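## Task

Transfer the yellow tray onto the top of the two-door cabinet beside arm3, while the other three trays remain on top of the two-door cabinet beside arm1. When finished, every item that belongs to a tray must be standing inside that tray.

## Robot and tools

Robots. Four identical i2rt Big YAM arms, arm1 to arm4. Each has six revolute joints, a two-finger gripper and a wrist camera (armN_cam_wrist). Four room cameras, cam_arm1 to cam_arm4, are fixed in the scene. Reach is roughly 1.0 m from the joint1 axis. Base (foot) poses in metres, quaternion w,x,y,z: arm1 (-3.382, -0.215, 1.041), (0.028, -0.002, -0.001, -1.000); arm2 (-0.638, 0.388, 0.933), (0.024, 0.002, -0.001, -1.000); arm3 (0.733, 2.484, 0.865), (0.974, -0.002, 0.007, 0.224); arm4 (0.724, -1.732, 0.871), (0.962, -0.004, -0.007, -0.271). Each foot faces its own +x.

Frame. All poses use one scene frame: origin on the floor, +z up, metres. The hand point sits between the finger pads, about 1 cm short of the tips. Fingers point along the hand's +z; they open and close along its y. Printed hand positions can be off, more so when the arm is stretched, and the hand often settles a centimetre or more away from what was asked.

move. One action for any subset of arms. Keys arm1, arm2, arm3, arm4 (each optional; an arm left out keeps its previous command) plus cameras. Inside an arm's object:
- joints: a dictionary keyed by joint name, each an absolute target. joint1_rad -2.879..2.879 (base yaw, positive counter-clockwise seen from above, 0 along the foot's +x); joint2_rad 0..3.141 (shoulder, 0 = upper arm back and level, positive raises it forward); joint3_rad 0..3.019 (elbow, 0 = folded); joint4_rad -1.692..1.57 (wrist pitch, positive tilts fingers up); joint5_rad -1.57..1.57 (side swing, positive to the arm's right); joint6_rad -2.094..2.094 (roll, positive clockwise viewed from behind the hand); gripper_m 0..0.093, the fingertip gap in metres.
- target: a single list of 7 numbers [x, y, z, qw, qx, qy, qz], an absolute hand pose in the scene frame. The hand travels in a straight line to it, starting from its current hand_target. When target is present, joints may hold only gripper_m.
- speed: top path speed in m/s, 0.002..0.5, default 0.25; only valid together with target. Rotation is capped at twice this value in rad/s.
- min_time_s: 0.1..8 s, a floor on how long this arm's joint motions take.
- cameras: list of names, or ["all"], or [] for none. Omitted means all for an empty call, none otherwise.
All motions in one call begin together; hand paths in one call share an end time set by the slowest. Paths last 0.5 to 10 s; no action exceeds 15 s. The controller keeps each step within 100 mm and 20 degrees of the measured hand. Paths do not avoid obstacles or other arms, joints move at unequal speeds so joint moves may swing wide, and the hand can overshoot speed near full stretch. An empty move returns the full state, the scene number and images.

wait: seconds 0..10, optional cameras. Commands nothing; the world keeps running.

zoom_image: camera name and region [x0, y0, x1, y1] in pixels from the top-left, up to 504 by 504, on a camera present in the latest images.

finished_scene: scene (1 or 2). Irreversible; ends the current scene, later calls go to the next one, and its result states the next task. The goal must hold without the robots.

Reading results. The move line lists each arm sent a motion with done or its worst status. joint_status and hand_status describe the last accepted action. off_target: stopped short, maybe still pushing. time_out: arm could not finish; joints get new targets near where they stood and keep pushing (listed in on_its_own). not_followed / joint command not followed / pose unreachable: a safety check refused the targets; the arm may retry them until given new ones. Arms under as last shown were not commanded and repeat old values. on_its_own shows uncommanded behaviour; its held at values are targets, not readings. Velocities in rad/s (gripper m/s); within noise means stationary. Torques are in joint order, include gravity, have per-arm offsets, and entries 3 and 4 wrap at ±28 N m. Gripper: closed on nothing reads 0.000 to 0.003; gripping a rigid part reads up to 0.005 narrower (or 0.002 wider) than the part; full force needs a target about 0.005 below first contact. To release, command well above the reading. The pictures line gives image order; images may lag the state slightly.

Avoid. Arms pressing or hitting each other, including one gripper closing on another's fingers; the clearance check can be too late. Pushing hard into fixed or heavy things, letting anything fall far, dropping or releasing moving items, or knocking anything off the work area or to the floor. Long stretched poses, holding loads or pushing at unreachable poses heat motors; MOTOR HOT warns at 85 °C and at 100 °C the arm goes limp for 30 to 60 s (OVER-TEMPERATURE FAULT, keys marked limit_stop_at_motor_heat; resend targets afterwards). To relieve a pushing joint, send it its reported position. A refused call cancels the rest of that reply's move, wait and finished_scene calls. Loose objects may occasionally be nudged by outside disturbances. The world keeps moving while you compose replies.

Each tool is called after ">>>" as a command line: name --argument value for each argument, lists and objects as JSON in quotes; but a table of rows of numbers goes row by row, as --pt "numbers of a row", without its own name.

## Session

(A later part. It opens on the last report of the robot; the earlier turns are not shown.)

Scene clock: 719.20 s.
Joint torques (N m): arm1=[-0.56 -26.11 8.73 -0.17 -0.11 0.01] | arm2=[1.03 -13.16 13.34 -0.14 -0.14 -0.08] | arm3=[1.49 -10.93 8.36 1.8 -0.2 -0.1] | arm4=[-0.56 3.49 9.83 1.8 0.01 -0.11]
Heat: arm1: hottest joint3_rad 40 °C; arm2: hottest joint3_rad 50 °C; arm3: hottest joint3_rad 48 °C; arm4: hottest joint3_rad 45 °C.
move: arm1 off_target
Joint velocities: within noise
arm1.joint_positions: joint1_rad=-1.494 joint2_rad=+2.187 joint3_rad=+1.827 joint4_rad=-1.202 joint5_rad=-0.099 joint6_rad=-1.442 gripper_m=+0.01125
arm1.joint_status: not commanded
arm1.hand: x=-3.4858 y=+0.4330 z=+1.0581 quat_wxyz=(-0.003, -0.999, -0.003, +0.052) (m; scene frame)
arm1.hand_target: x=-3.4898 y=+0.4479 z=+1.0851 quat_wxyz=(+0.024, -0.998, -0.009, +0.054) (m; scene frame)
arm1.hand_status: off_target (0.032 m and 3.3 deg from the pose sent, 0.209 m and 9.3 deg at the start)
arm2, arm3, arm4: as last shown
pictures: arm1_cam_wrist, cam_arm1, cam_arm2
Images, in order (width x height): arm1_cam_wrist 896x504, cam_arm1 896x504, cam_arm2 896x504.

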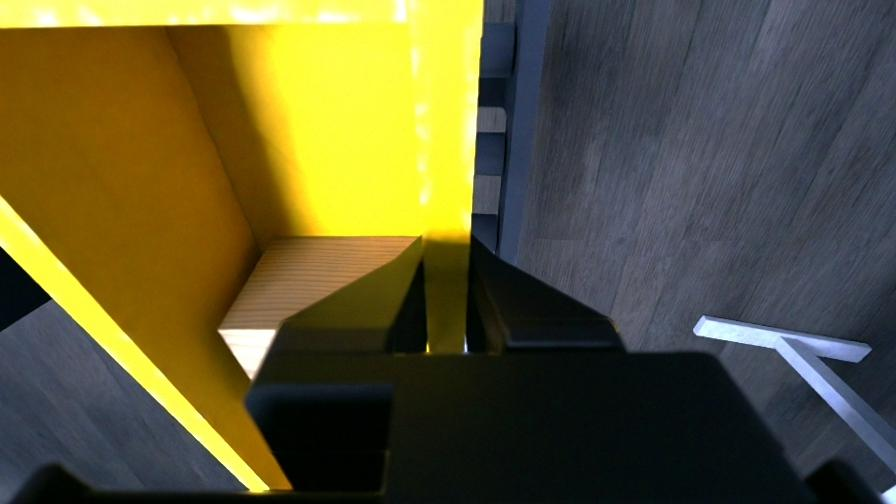

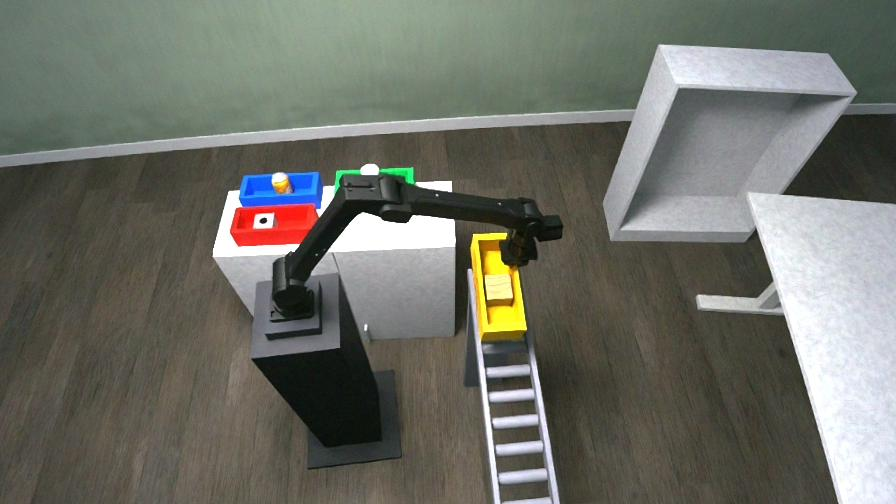

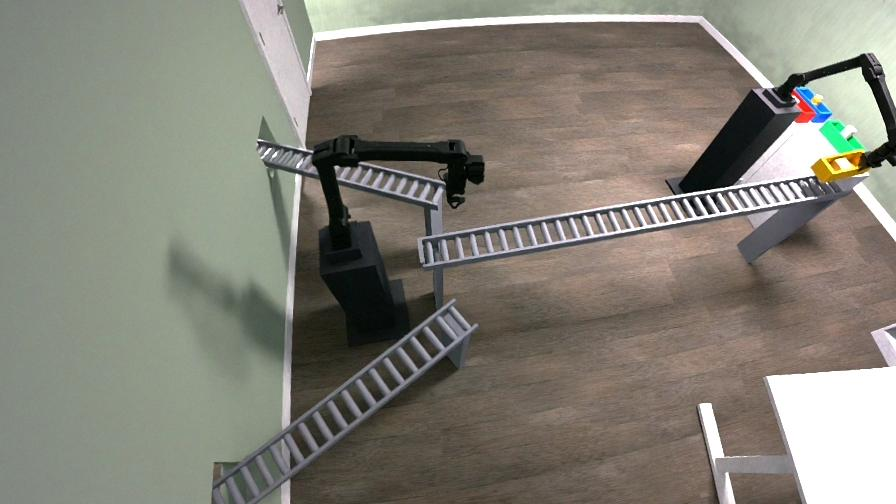

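>>> move --arm1 '{"target": [-3.49, 0.463, 1.060, -0.0245, 0.9982, 0.0092, -0.05], "speed": 0.06}' --cameras '["arm1_cam_wrist", "cam_arm1", "cam_arm2"]'

>>> zoom_image --camera "cam_arm1" --region '[430, 200, 570, 380]'

>>> zoom_image --camera "arm1_cam_wrist" --region '[440, 0, 680, 300]'

>>> zoom_image --camera "cam_arm2" --region '[780, 120, 896, 220]'

Scene clock: 743.07 s.
Joint torques (N m): arm1=[-0.73 -27.16 10.48 -0.18 0.12 -0.01] | arm2=[0.79 -12.86 13.31 -0.12 -0.15 -0.11] | arm3=[1.44 -10.93 8.42 1.73 -0.21 -0.11] | arm4=[-0.21 3.6 10.03 1.89 0.07 -0.1]
Heat: arm1: hottest joint2_rad 40 °C; arm2: hottest joint3_rad 50 °C; arm3: hottest joint3_rad 48 °C; arm4: hottest joint3_rad 46 °C.
move: arm1 off_target
Joint velocities: within noise
arm1.joint_positions: joint1_rad=-1.494 joint2_rad=+2.248 joint3_rad=+1.837 joint4_rad=-1.180 joint5_rad=-0.096 joint6_rad=-1.444 gripper_m=+0.01125
arm1.joint_status: not commanded
arm1.hand: x=-3.4856 y=+0.4343 z=+1.0228 quat_wxyz=(-0.018, -0.999, -0.003, +0.048) (m; scene frame)
arm1.hand_target: x=-3.4897 y=+0.4605 z=+1.0610 quat_wxyz=(+0.025, -0.998, -0.009, +0.050) (m; scene frame)
arm1.hand_status: off_target (0.047 m and 4.9 deg from the pose sent, 0.030 m and 3.3 deg at the start)
arm2, arm3, arm4: as last shown
pictures: arm1_cam_wrist, cam_arm1, cam_arm2
Images, in order (width x height): arm1_cam_wrist 896x504, cam_arm1 896x504, cam_arm2 896x504.

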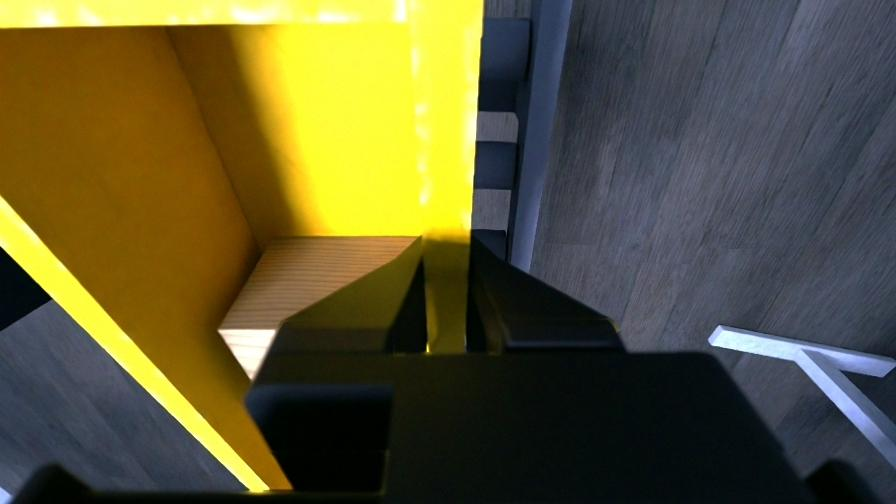

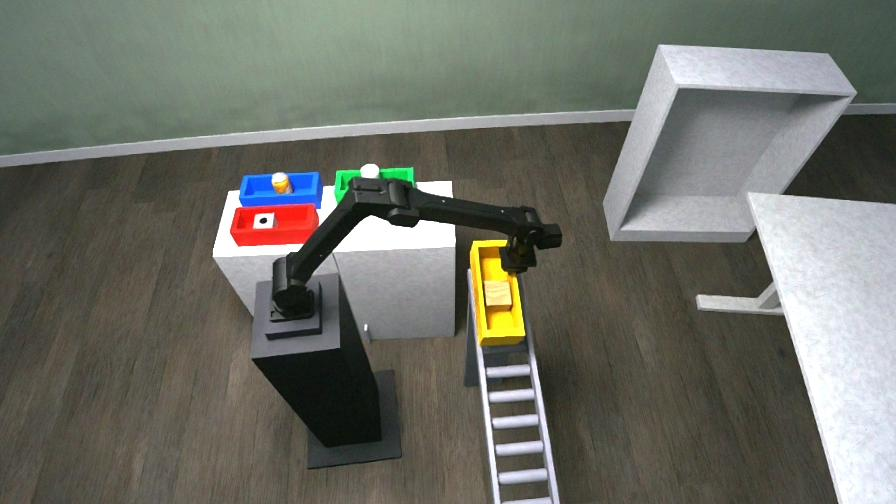

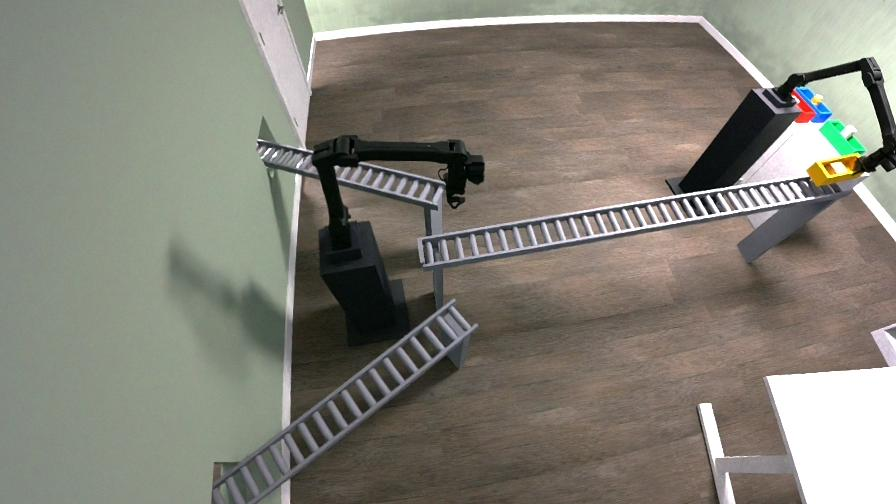

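Scaled by 2.800 from the camera's 896x504 image, which has a finer 1280x720 frame.

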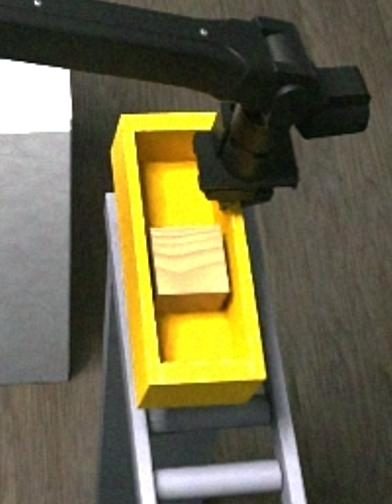

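Scaled by 1.680 from the camera's 896x504 image, which has a finer 1280x720 frame.

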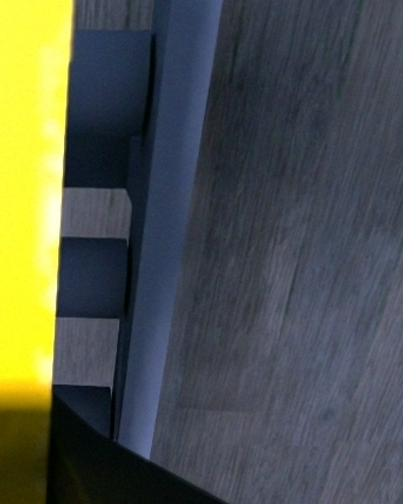

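Scaled by 4.345 from the camera's 896x504 image, which has a finer 1280x720 frame.

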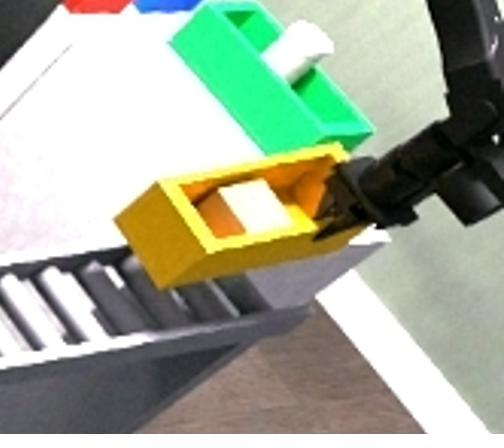

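>>> move --arm1 '{"target": [-3.49, 0.488, 1.064, -0.040, 0.9977, 0.0092, -0.05], "speed": 0.06}' --cameras '["arm1_cam_wrist", "cam_arm1"]'

>>> zoom_image --camera "cam_arm1" --region '[430, 200, 570, 380]'

>>> zoom_image --camera "arm1_cam_wrist" --region '[440, 0, 680, 300]'

Scene clock: 761.67 s.
Joint torques (N m): arm1=[-0.91 -27.63 10.81 -0.65 0.13 -0.02] | arm2=[0.91 -13.33 13.33 -0.13 -0.17 -0.1] | arm3=[1.38 -10.87 8.42 1.7 -0.21 -0.1] | arm4=[-0.91 3.37 10.24 1.94 0.03 -0.06]
Heat: arm1: hottest joint2_rad 41 °C; arm2: hottest joint3_rad 51 °C; arm3: hottest joint3_rad 48 °C; arm4: hottest joint3_rad 46 °C.
move: arm1 off_target
Joint velocities: within noise
arm1.joint_positions: joint1_rad=-1.494 joint2_rad=+2.290 joint3_rad=+1.929 joint4_rad=-1.182 joint5_rad=-0.092 joint6_rad=-1.446 gripper_m=+0.01125
arm1.joint_status: not commanded
arm1.hand: x=-3.4889 y=+0.4636 z=+1.0280 quat_wxyz=(+0.006, -0.999, -0.005, +0.050) (m; scene frame)
arm1.hand_target: x=-3.4897 y=+0.4859 z=+1.0646 quat_wxyz=(+0.041, -0.998, -0.009, +0.050) (m; scene frame)
arm1.hand_status: off_target (0.044 m and 3.9 deg from the pose sent, 0.068 m and 6.7 deg at the start)
arm2, arm3, arm4: as last shown
pictures: arm1_cam_wrist, cam_arm1
Images, in order (width x height): arm1_cam_wrist 896x504, cam_arm1 896x504.

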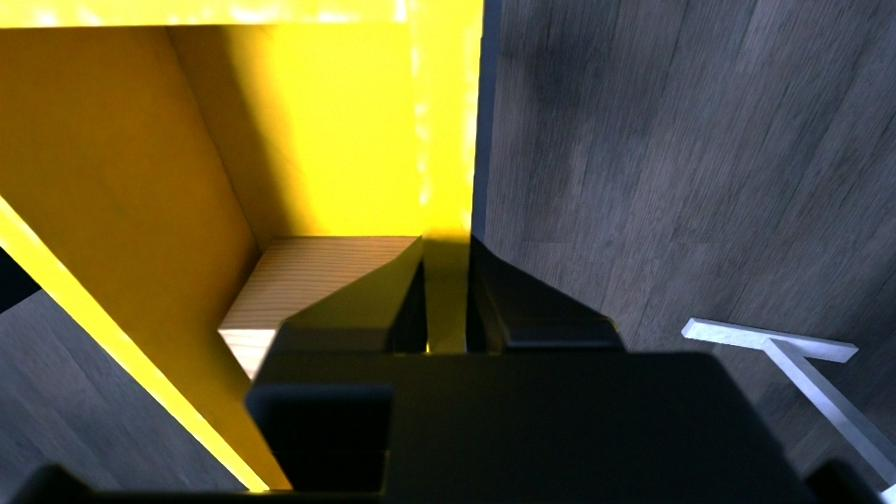

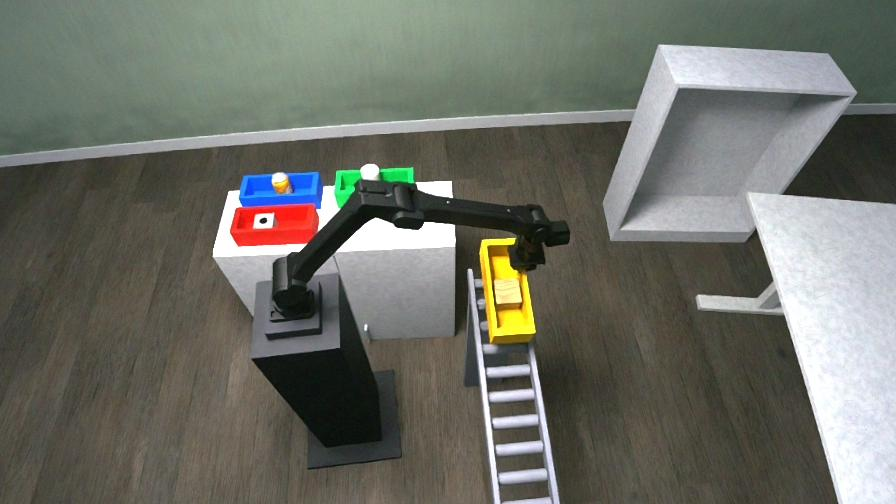

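Scaled by 2.800 from the camera's 896x504 image, which has a finer 1280x720 frame.

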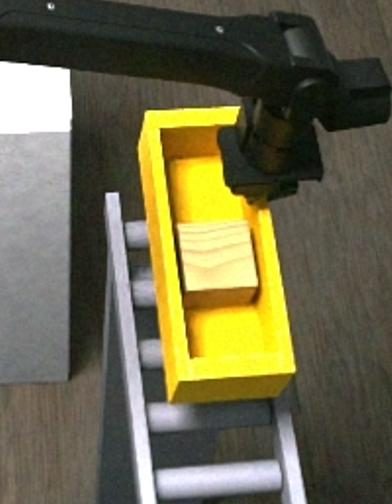

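Scaled by 1.680 from the camera's 896x504 image, which has a finer 1280x720 frame.

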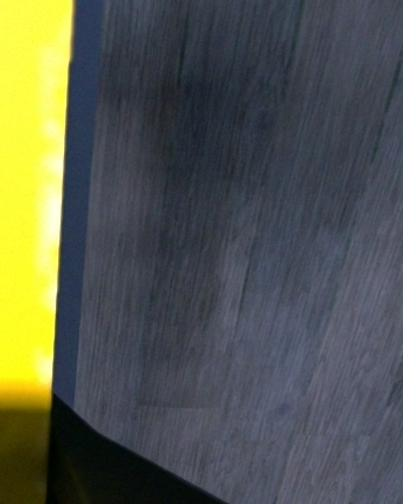

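>>> move --arm1 '{"target": [-3.488, 0.467, 1.048, -0.035, 0.9979, 0.0092, -0.05], "speed": 0.06}' --cameras '["cam_arm1"]'

>>> zoom_image --camera "cam_arm1" --region '[430, 200, 570, 380]'

Scene clock: 768.87 s.
Joint torques (N m): arm1=[-0.73 -30.51 6.64 -0.03 0.08 -0.01] | arm2=[0.91 -13.22 13.35 -0.14 -0.15 -0.1] | arm3=[1.55 -11.05 8.39 1.72 -0.21 -0.09] | arm4=[-1.08 3.43 10.03 1.87 -0.02 -0.09]
Heat: arm1: hottest joint2_rad 41 °C; arm2: hottest joint3_rad 51 °C; arm3: hottest joint3_rad 48 °C; arm4: hottest joint3_rad 46 °C.
move: arm1 off_target
Joint velocities: within noise
arm1.joint_positions: joint1_rad=-1.494 joint2_rad=+2.290 joint3_rad=+1.879 joint4_rad=-1.136 joint5_rad=-0.092 joint6_rad=-1.446 gripper_m=+0.01125
arm1.joint_status: not commanded
arm1.hand: x=-3.4879 y=+0.4555 z=+1.0103 quat_wxyz=(+0.005, -0.999, -0.005, +0.049) (m; scene frame)
arm1.hand_target: x=-3.4879 y=+0.4664 z=+1.0475 quat_wxyz=(+0.035, -0.998, -0.009, +0.050) (m; scene frame)
arm1.hand_status: off_target (0.039 m and 3.5 deg from the pose sent, 0.020 m and 3.3 deg at the start)
arm2, arm3, arm4: as last shown
pictures: cam_arm1
Images, in order (width x height): cam_arm1 896x504.

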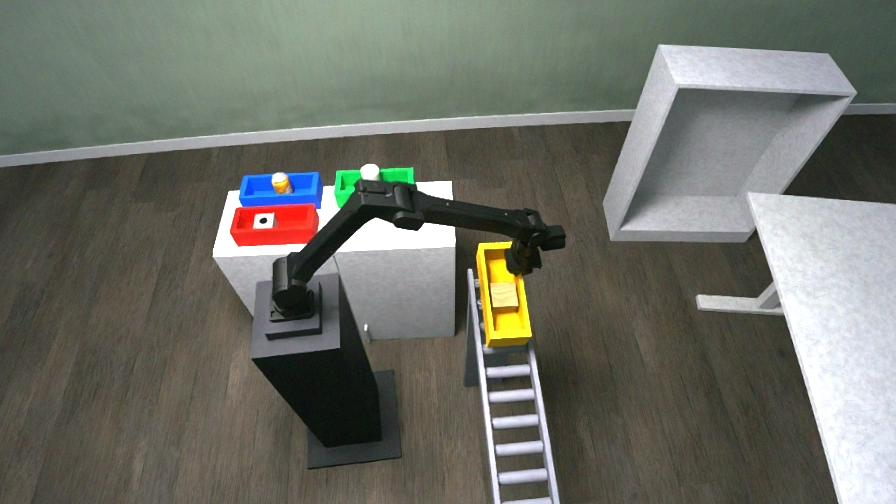

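Scaled by 2.800 from the camera's 896x504 image, which has a finer 1280x720 frame.

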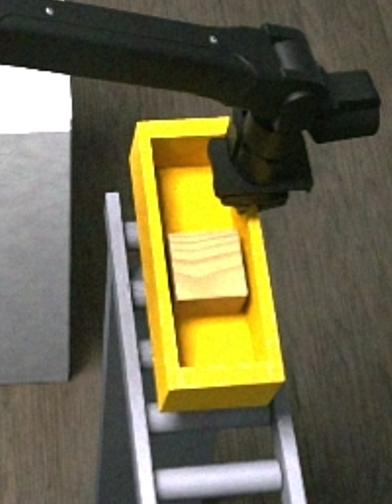

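>>> move --arm1 '{"target": [-3.488, 0.455, 1.050, -0.0347, 0.9978, 0.0162, -0.0502], "speed": 0.06}' --cameras '["cam_arm1", "arm1_cam_wrist"]'

>>> zoom_image --camera "cam_arm1" --region '[430, 200, 570, 380]'

>>> zoom_image --camera "arm1_cam_wrist" --region '[440, 0, 680, 300]'

Scene clock: 783.20 s.
Joint torques (N m): arm1=[-0.85 -30.62 6.48 -0.06 0.04 -0.02] | arm2=[1.08 -13.22 13.3 -0.08 -0.15 -0.11] | arm3=[1.61 -10.81 8.36 1.76 -0.2 -0.11] | arm4=[-0.79 3.31 10.1 2.02 0.03 -0.1]
Heat: arm1: hottest joint2_rad 43 °C; arm2: hottest joint3_rad 51 °C; arm3: hottest joint3_rad 48 °C; arm4: hottest joint3_rad 46 °C.
move: arm1 off_target
Joint velocities: within noise
arm1.joint_positions: joint1_rad=-1.494 joint2_rad=+2.260 joint3_rad=+1.826 joint4_rad=-1.116 joint5_rad=-0.092 joint6_rad=-1.457 gripper_m=+0.01125
arm1.joint_status: not commanded
arm1.hand: x=-3.4864 y=+0.4441 z=+1.0114 quat_wxyz=(+0.004, -0.999, -0.010, +0.049) (m; scene frame)
arm1.hand_target: x=-3.4879 y=+0.4543 z=+1.0494 quat_wxyz=(+0.034, -0.998, -0.016, +0.050) (m; scene frame)
arm1.hand_status: off_target (0.040 m and 3.6 deg from the pose sent, 0.040 m and 3.7 deg at the start)
arm2, arm3: as last shown
arm4.joint_positions: joint1_rad=+0.611 joint2_rad=+0.619 joint3_rad=+1.338 joint4_rad=-1.545 joint5_rad=+0.202 joint6_rad=+0.301 gripper_m=+0.09396
arm4.joint_status: not commanded
arm4.hand: x=+0.9262 y=-1.7486 z=+1.3507 quat_wxyz=(-0.379, -0.145, -0.914, +0.032) (m; scene frame)
arm4.hand_target: x=+0.9249 y=-1.7486 z=+1.3599 quat_wxyz=(-0.389, -0.145, -0.909, +0.029) (m; scene frame)
arm4.hand_status: not commanded
pictures: arm1_cam_wrist, cam_arm1
Images, in order (width x height): arm1_cam_wrist 896x504, cam_arm1 896x504.

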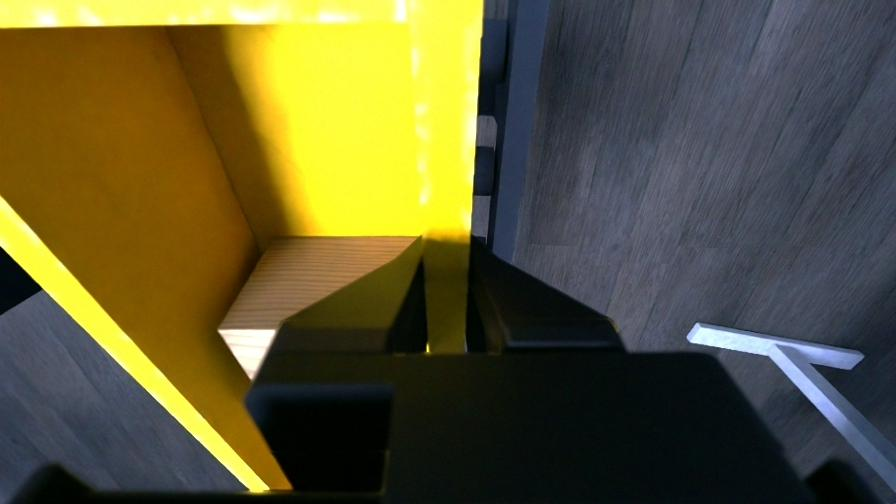

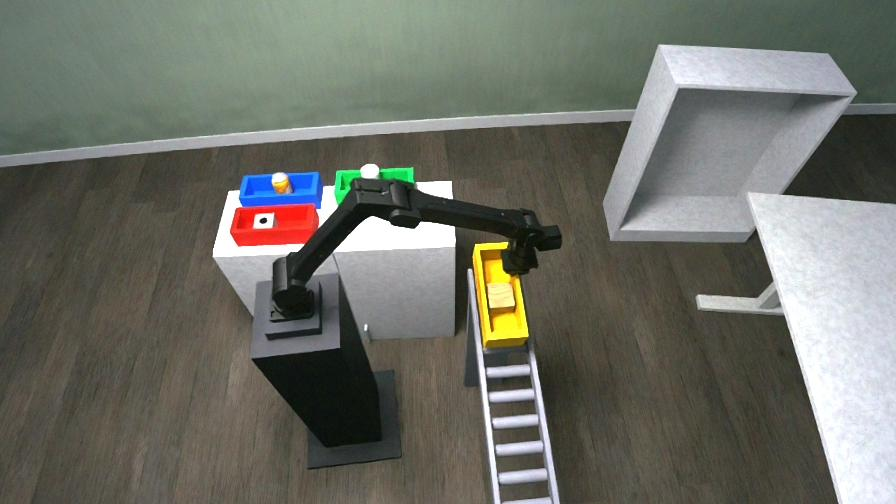

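Scaled by 2.800 from the camera's 896x504 image, which has a finer 1280x720 frame.

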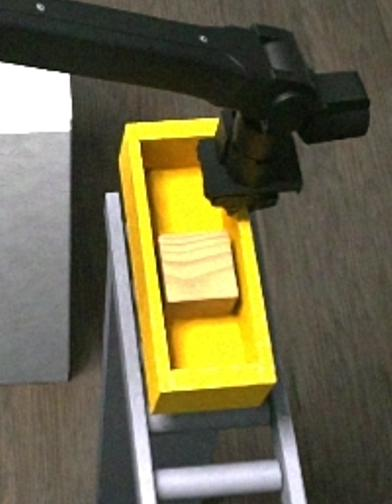

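Scaled by 1.680 from the camera's 896x504 image, which has a finer 1280x720 frame.

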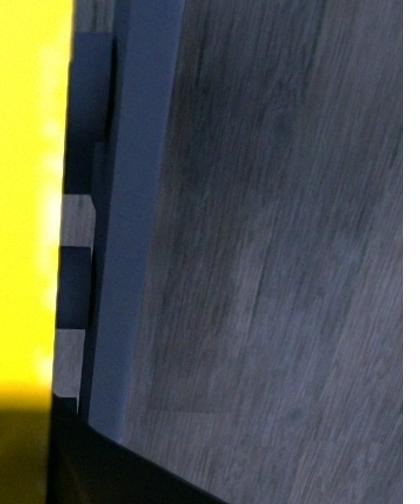

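>>> zoom_image --camera "cam_arm1" --region '[465, 300, 555, 380]'

>>> zoom_image --camera "cam_arm1" --region '[460, 230, 540, 310]'

Scaled by 5.600 from the camera's 896x504 image, which has a finer 1280x720 frame.

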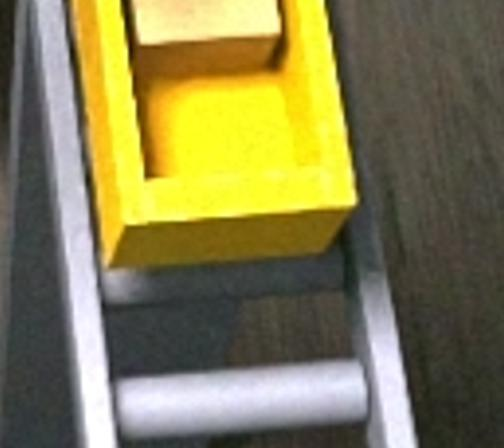

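Scaled by 6.300 from the camera's 896x504 image, which has a finer 1280x720 frame.

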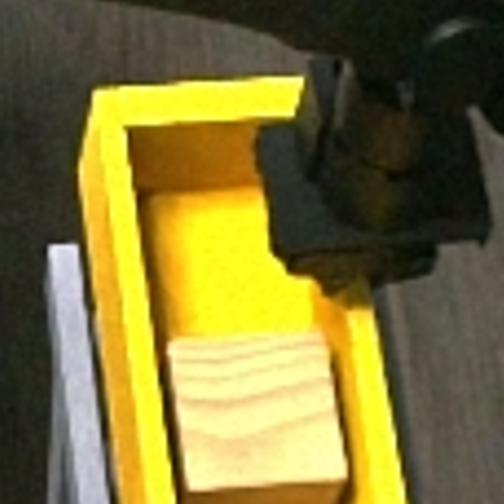

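>>> move --arm1 '{"target": [-3.488, 0.461, 1.032, -0.0347, 0.9978, 0.0162, -0.0502], "speed": 0.05}' --cameras '["cam_arm1", "arm1_cam_wrist"]'

>>> zoom_image --camera "cam_arm1" --region '[465, 300, 555, 380]'

>>> zoom_image --camera "arm1_cam_wrist" --region '[440, 0, 680, 300]'

Scene clock: 799.20 s.
Joint torques (N m): arm1=[-0.79 -27.05 7.51 0.1 0.03 -0.03] | arm2=[0.97 -13.1 13.34 -0.14 -0.16 -0.09] | arm3=[1.32 -10.93 8.36 1.77 -0.2 -0.1] | arm4=[-1.03 3.49 9.84 1.91 0.05 -0.06]
Heat: arm1: hottest joint2_rad 41 °C; arm2: hottest joint3_rad 51 °C; arm3: hottest joint3_rad 48 °C; arm4: hottest joint3_rad 46 °C.
move: arm1 off_target
Joint velocities: within noise
arm1.joint_positions: joint1_rad=-1.494 joint2_rad=+2.260 joint3_rad=+1.826 joint4_rad=-1.096 joint5_rad=-0.092 joint6_rad=-1.458 gripper_m=+0.01125
arm1.joint_status: not commanded
arm1.hand: x=-3.4870 y=+0.4491 z=+1.0115 quat_wxyz=(+0.014, -0.999, -0.011, +0.050) (m; scene frame)
arm1.hand_target: x=-3.4879 y=+0.4605 z=+1.0321 quat_wxyz=(+0.035, -0.998, -0.016, +0.050) (m; scene frame)
arm1.hand_status: off_target (0.024 m and 2.5 deg from the pose sent, 0.027 m and 3.6 deg at the start)
arm2, arm3, arm4: as last shown
pictures: arm1_cam_wrist, cam_arm1
Images, in order (width x height): arm1_cam_wrist 896x504, cam_arm1 896x504.

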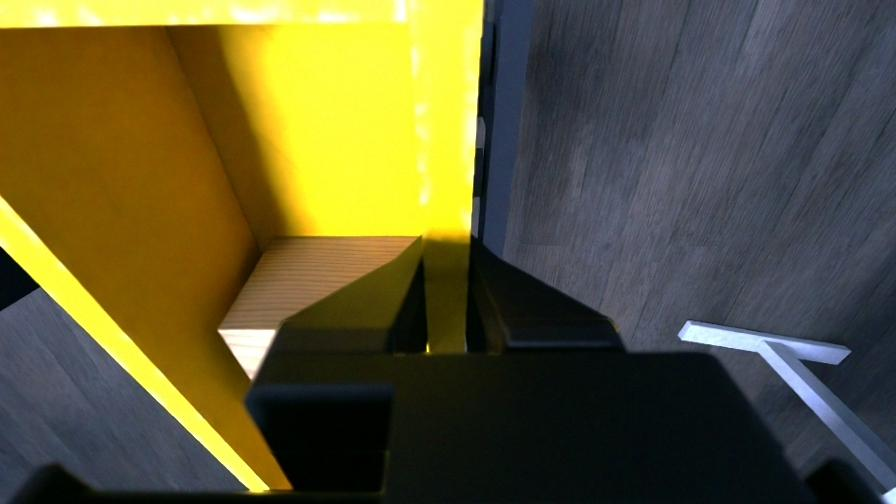

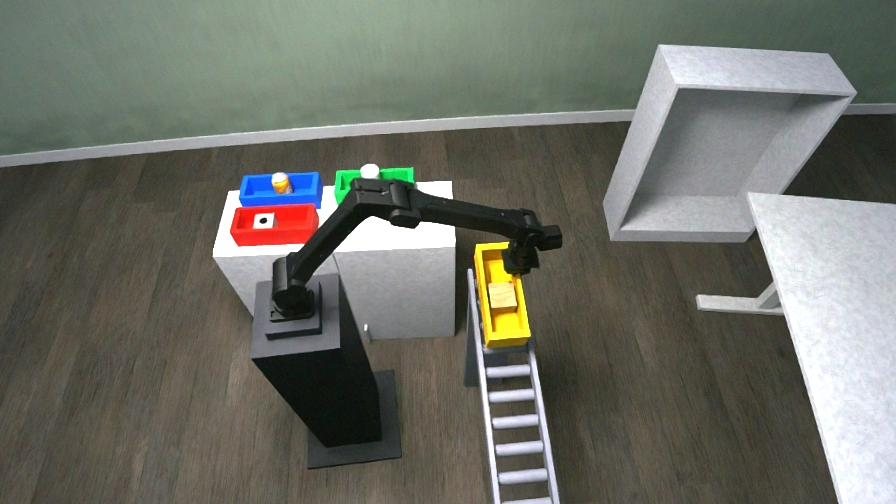

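Scaled by 5.600 from the camera's 896x504 image, which has a finer 1280x720 frame.

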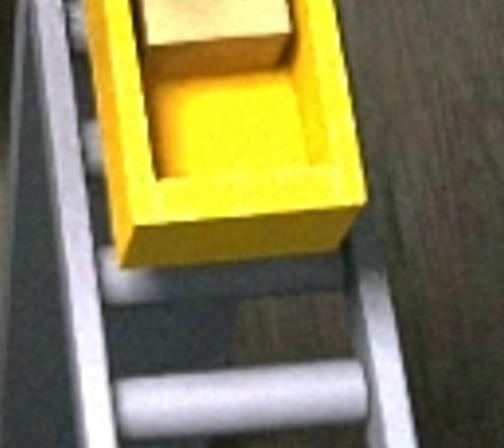

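Scaled by 1.680 from the camera's 896x504 image, which has a finer 1280x720 frame.

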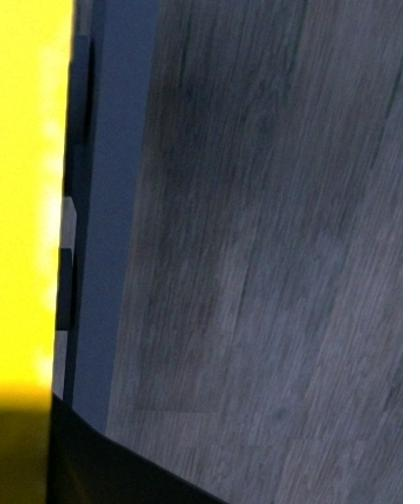

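>>> move --arm1 '{"target": [-3.488, 0.459, 1.012, -0.0347, 0.9978, 0.0162, -0.0502], "speed": 0.05}' --cameras '["cam_arm1", "arm1_cam_wrist"]'

>>> zoom_image --camera "cam_arm1" --region '[465, 300, 555, 380]'

>>> zoom_image --camera "arm1_cam_wrist" --region '[440, 0, 680, 300]'

Scene clock: 805.67 s.
Joint torques (N m): arm1=[-0.85 -27.11 6.39 0.09 0.03 -0.02] | arm2=[1.08 -13.04 13.33 -0.09 -0.16 -0.11] | arm3=[1.32 -10.81 8.29 1.69 -0.21 -0.11] | arm4=[-1.03 3.66 10.02 2.03 0.07 -0.1]
Heat: arm1: hottest joint2_rad 40 °C; arm2: hottest joint3_rad 51 °C; arm3: hottest joint3_rad 48 °C; arm4: hottest joint3_rad 46 °C.
move: arm1 off_target
Joint velocities: within noise
arm1.joint_positions: joint1_rad=-1.494 joint2_rad=+2.278 joint3_rad=+1.815 joint4_rad=-1.054 joint5_rad=-0.092 joint6_rad=-1.458 gripper_m=+0.01125
arm1.joint_status: not commanded
arm1.hand: x=-3.4875 y=+0.4520 z=+0.9968 quat_wxyz=(+0.020, -0.998, -0.012, +0.051) (m; scene frame)
arm1.hand_target: x=-3.4880 y=+0.4588 z=+1.0120 quat_wxyz=(+0.035, -0.998, -0.016, +0.050) (m; scene frame)
arm1.hand_status: off_target (0.017 m and 1.7 deg from the pose sent, 0.010 m and 2.5 deg at the start)
arm2, arm4: as last shown
arm3.joint_positions: joint1_rad=-1.307 joint2_rad=+1.390 joint3_rad=+1.399 joint4_rad=-0.818 joint5_rad=+0.002 joint6_rad=+0.008 gripper_m=+0.09397
arm3.joint_status: not commanded
arm3.hand: x=+1.1136 y=+2.0529 z=+1.2018 quat_wxyz=(-0.334, -0.386, -0.845, +0.159) (m; scene frame)
arm3.hand_target: x=+1.1194 y=+2.0530 z=+1.1999 quat_wxyz=(-0.338, -0.379, -0.846, +0.160) (m; scene frame)
arm3.hand_status: not commanded
pictures: arm1_cam_wrist, cam_arm1
Images, in order (width x height): arm1_cam_wrist 896x504, cam_arm1 896x504.

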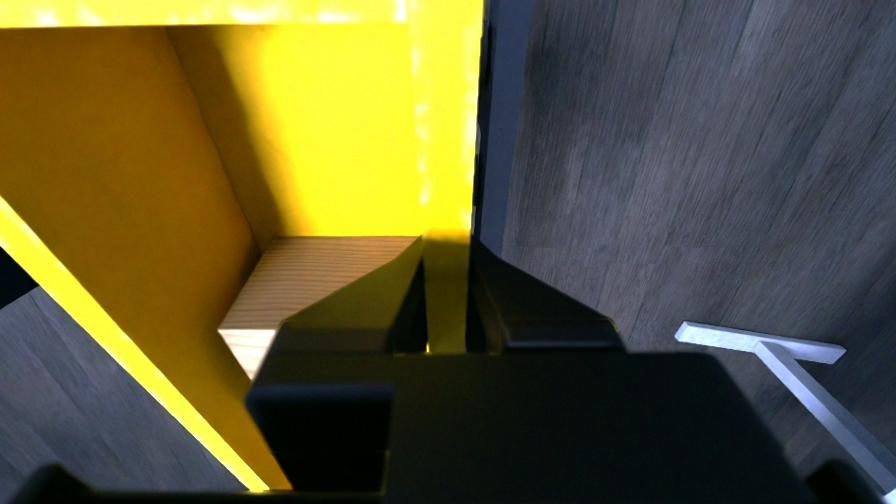

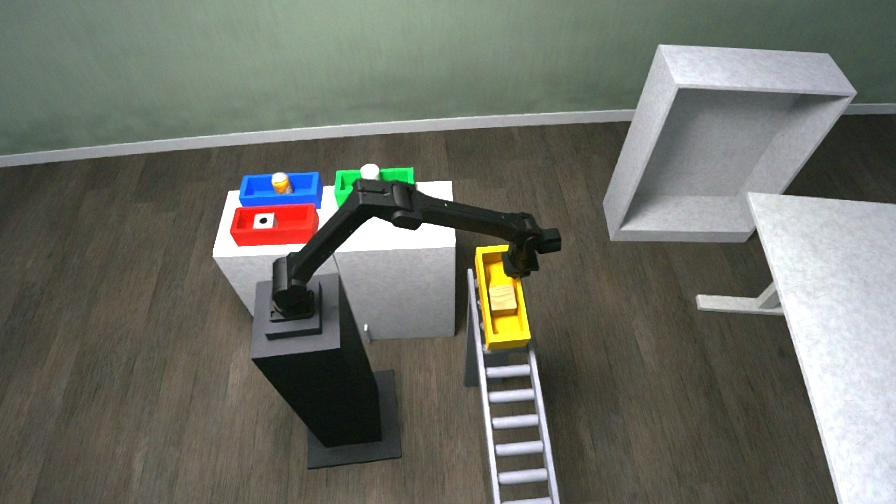

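Scaled by 5.600 from the camera's 896x504 image, which has a finer 1280x720 frame.

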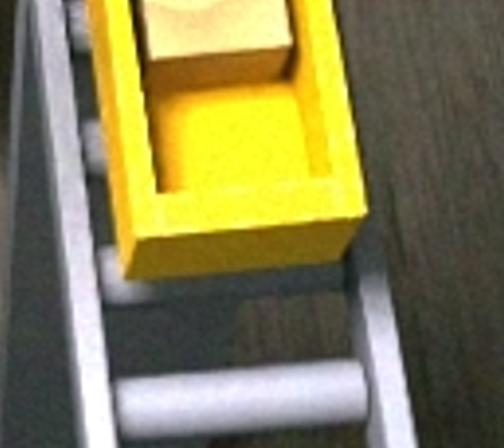

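Scaled by 1.680 from the camera's 896x504 image, which has a finer 1280x720 frame.

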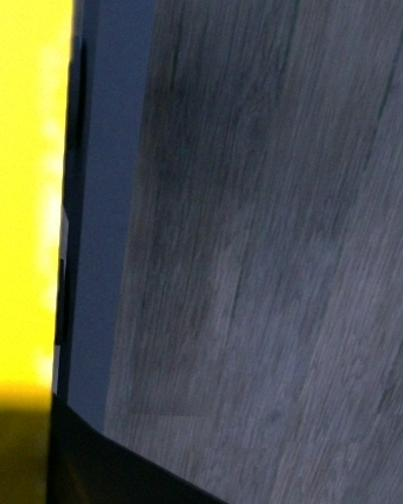

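>>> move --arm1 '{"target": [-3.488, 0.456, 0.993, -0.017, 0.9983, 0.0162, -0.0502], "speed": 0.05}' --cameras '["cam_arm1", "arm1_cam_wrist"]'

>>> zoom_image --camera "cam_arm1" --region '[465, 300, 555, 380]'

>>> zoom_image --camera "cam_arm1" --region '[460, 230, 540, 310]'

Scene clock: 819.30 s.
Joint torques (N m): arm1=[-0.73 -27.4 7.51 -0.57 -0.12 0] | arm2=[1.26 -13.04 13.37 -0.05 -0.14 -0.11] | arm3=[1.49 -10.81 8.38 1.7 -0.2 -0.1] | arm4=[-0.44 3.78 10.17 1.88 0.05 -0.08]
Heat: arm1: hottest joint2_rad 39 °C; arm2: hottest joint3_rad 52 °C; arm3: hottest joint3_rad 48 °C; arm4: hottest joint3_rad 46 °C.
move: arm1 off_target
Joint velocities: within noise
arm1.joint_positions: joint1_rad=-1.494 joint2_rad=+2.318 joint3_rad=+1.815 joint4_rad=-1.054 joint5_rad=-0.093 joint6_rad=-1.462 gripper_m=+0.01125
arm1.joint_status: not commanded
arm1.hand: x=-3.4867 y=+0.4444 z=+0.9706 quat_wxyz=(+0.000, -0.999, -0.012, +0.049) (m; scene frame)
arm1.hand_target: x=-3.4879 y=+0.4555 z=+0.9929 quat_wxyz=(+0.017, -0.998, -0.016, +0.050) (m; scene frame)
arm1.hand_status: off_target (0.025 m and 2.0 deg from the pose sent, 0.006 m and 0.7 deg at the start)
arm2.joint_positions: joint1_rad=-0.077 joint2_rad=+1.652 joint3_rad=+1.540 joint4_rad=-1.479 joint5_rad=+0.002 joint6_rad=-0.029 gripper_m=+0.09396
arm2.joint_status: not commanded
arm2.hand: x=-1.1331 y=+0.4034 z=+1.1427 quat_wxyz=(-0.001, -1.000, +0.000, -0.012) (m; scene frame)
arm2.hand_target: x=-1.1442 y=+0.4008 z=+1.1528 quat_wxyz=(-0.001, -1.000, -0.011, -0.002) (m; scene frame)
arm2.hand_status: not commanded
arm3, arm4: as last shown
pictures: arm1_cam_wrist, cam_arm1
Images, in order (width x height): arm1_cam_wrist 896x504, cam_arm1 896x504.

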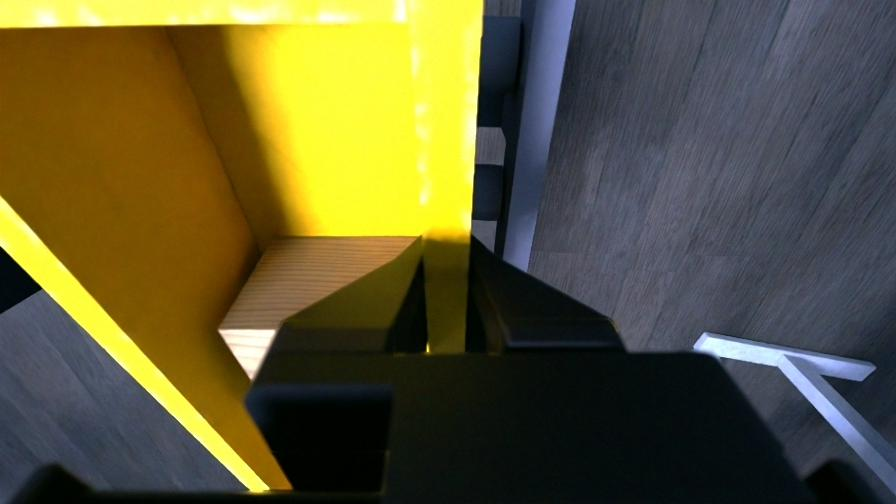

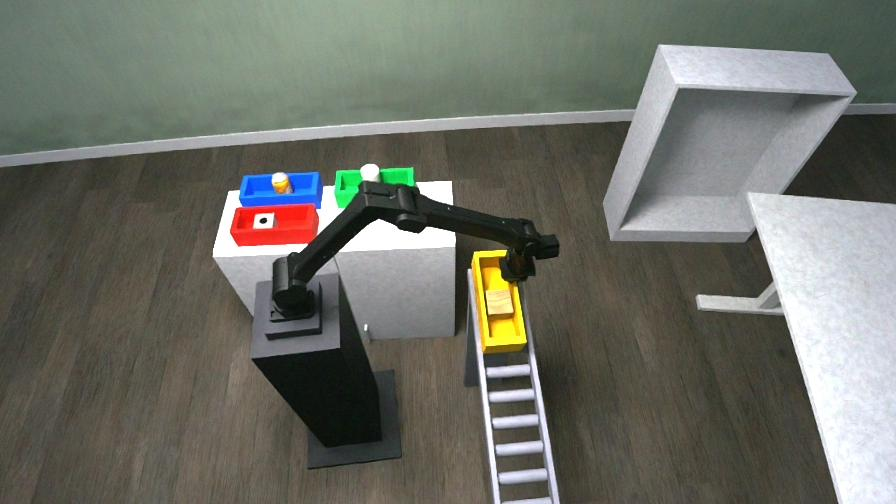

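Scaled by 5.600 from the camera's 896x504 image, which has a finer 1280x720 frame.

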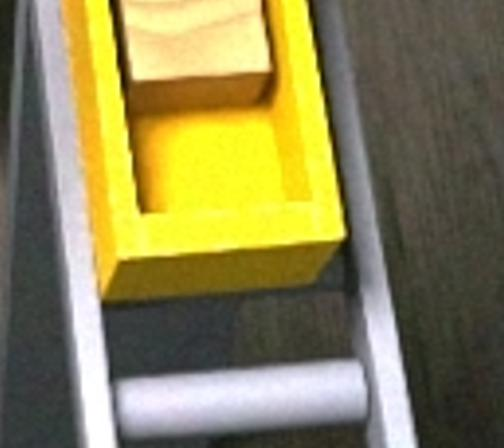

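Scaled by 6.300 from the camera's 896x504 image, which has a finer 1280x720 frame.

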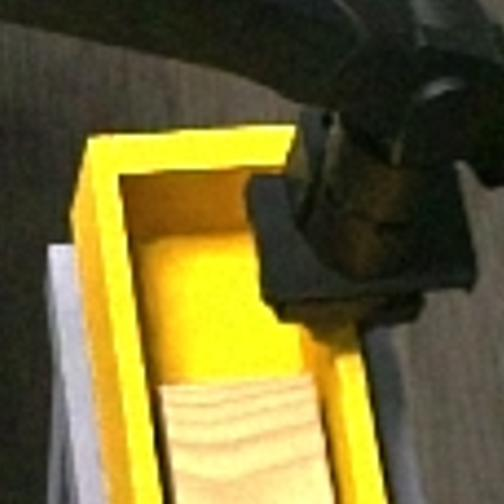

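>>> move --arm1 '{"target": [-3.488, 0.463, 0.985, -0.017, 0.9983, 0.0162, -0.0502], "speed": 0.05}' --cameras '["cam_arm1", "arm1_cam_wrist", "cam_arm2"]'

>>> zoom_image --camera "cam_arm1" --region '[465, 300, 555, 380]'

>>> zoom_image --camera "cam_arm2" --region '[780, 130, 880, 220]'

Scene clock: 827.60 s.
Joint torques (N m): arm1=[-0.85 -25.7 9.42 -0.64 -0.14 0.08] | arm2=[0.91 -13.1 13.26 -0.12 -0.15 -0.09] | arm3=[1.38 -11.05 8.43 1.74 -0.22 -0.11] | arm4=[-0.79 3.43 9.98 1.98 0.01 -0.09]
Heat: arm1: hottest joint2_rad 41 °C; arm2: hottest joint3_rad 52 °C; arm3: hottest joint3_rad 48 °C; arm4: hottest joint3_rad 46 °C.
move: arm1 off_target
Joint velocities: within noise
arm1.joint_positions: joint1_rad=-1.494 joint2_rad=+2.325 joint3_rad=+1.815 joint4_rad=-1.054 joint5_rad=-0.094 joint6_rad=-1.472 gripper_m=+0.01125
arm1.joint_status: not commanded
arm1.hand: x=-3.4866 y=+0.4431 z=+0.9664 quat_wxyz=(-0.003, -0.999, -0.017, +0.049) (m; scene frame)
arm1.hand_target: x=-3.4878 y=+0.4619 z=+0.9854 quat_wxyz=(+0.017, -0.998, -0.016, +0.050) (m; scene frame)
arm1.hand_status: off_target (0.027 m and 2.3 deg from the pose sent, 0.023 m and 1.9 deg at the start)
arm2, arm3, arm4: as last shown
pictures: arm1_cam_wrist, cam_arm1, cam_arm2
Images, in order (width x height): arm1_cam_wrist 896x504, cam_arm1 896x504, cam_arm2 896x504.

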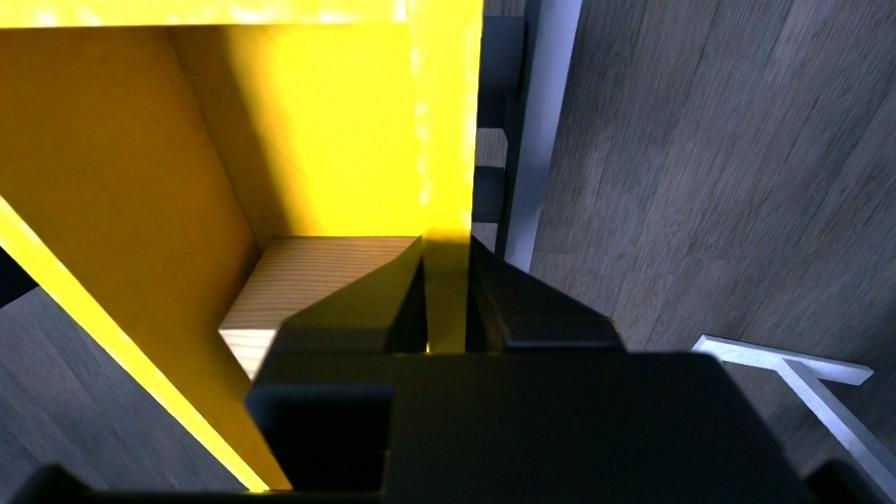

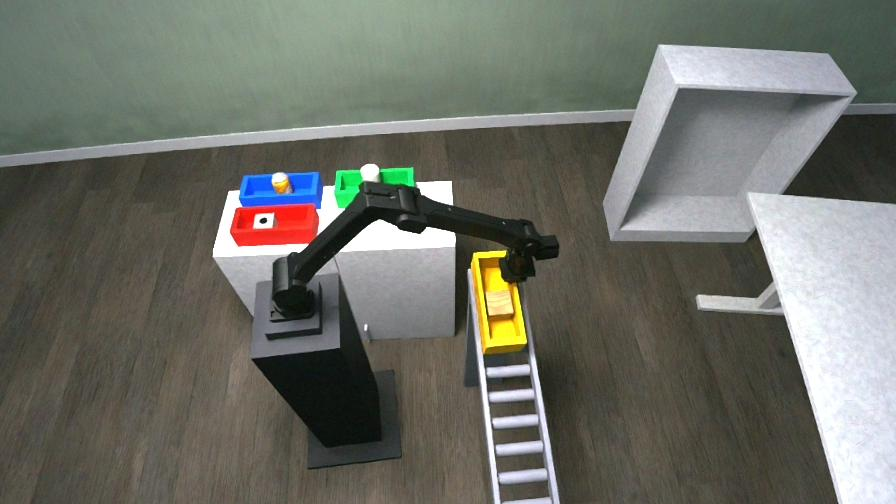

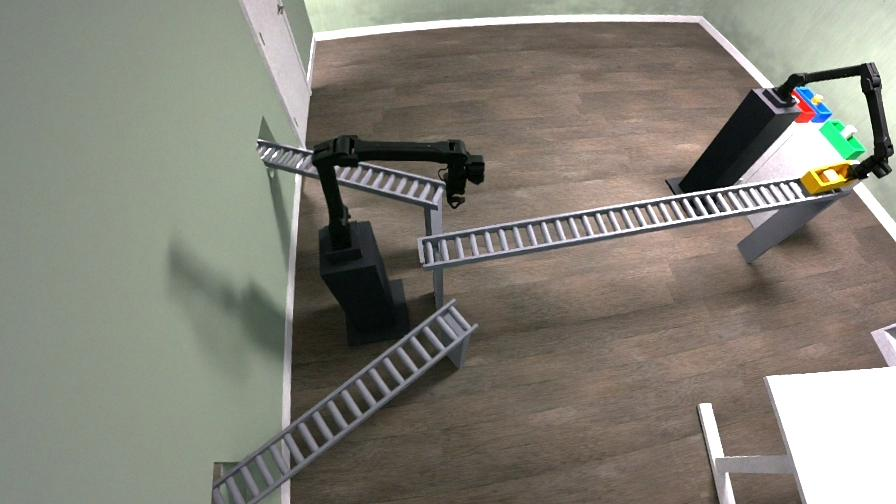

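Scaled by 5.600 from the camera's 896x504 image, which has a finer 1280x720 frame.

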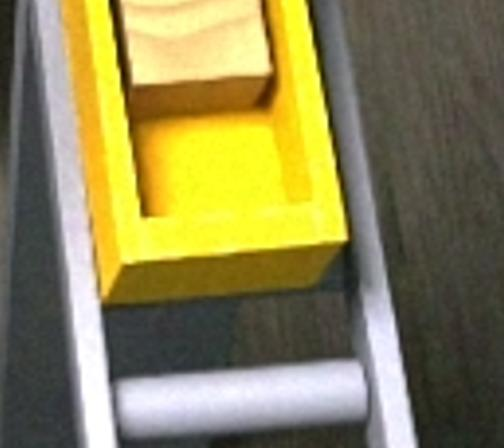

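Scaled by 5.040 from the camera's 896x504 image, which has a finer 1280x720 frame.

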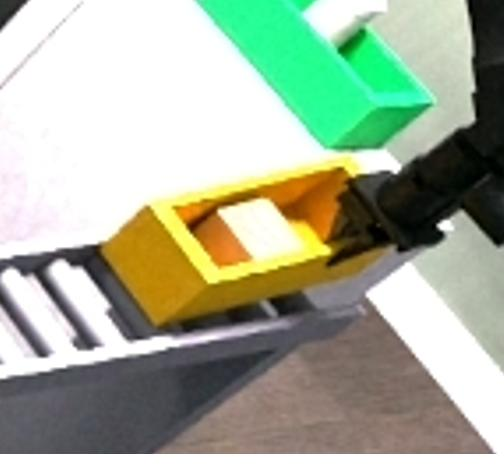

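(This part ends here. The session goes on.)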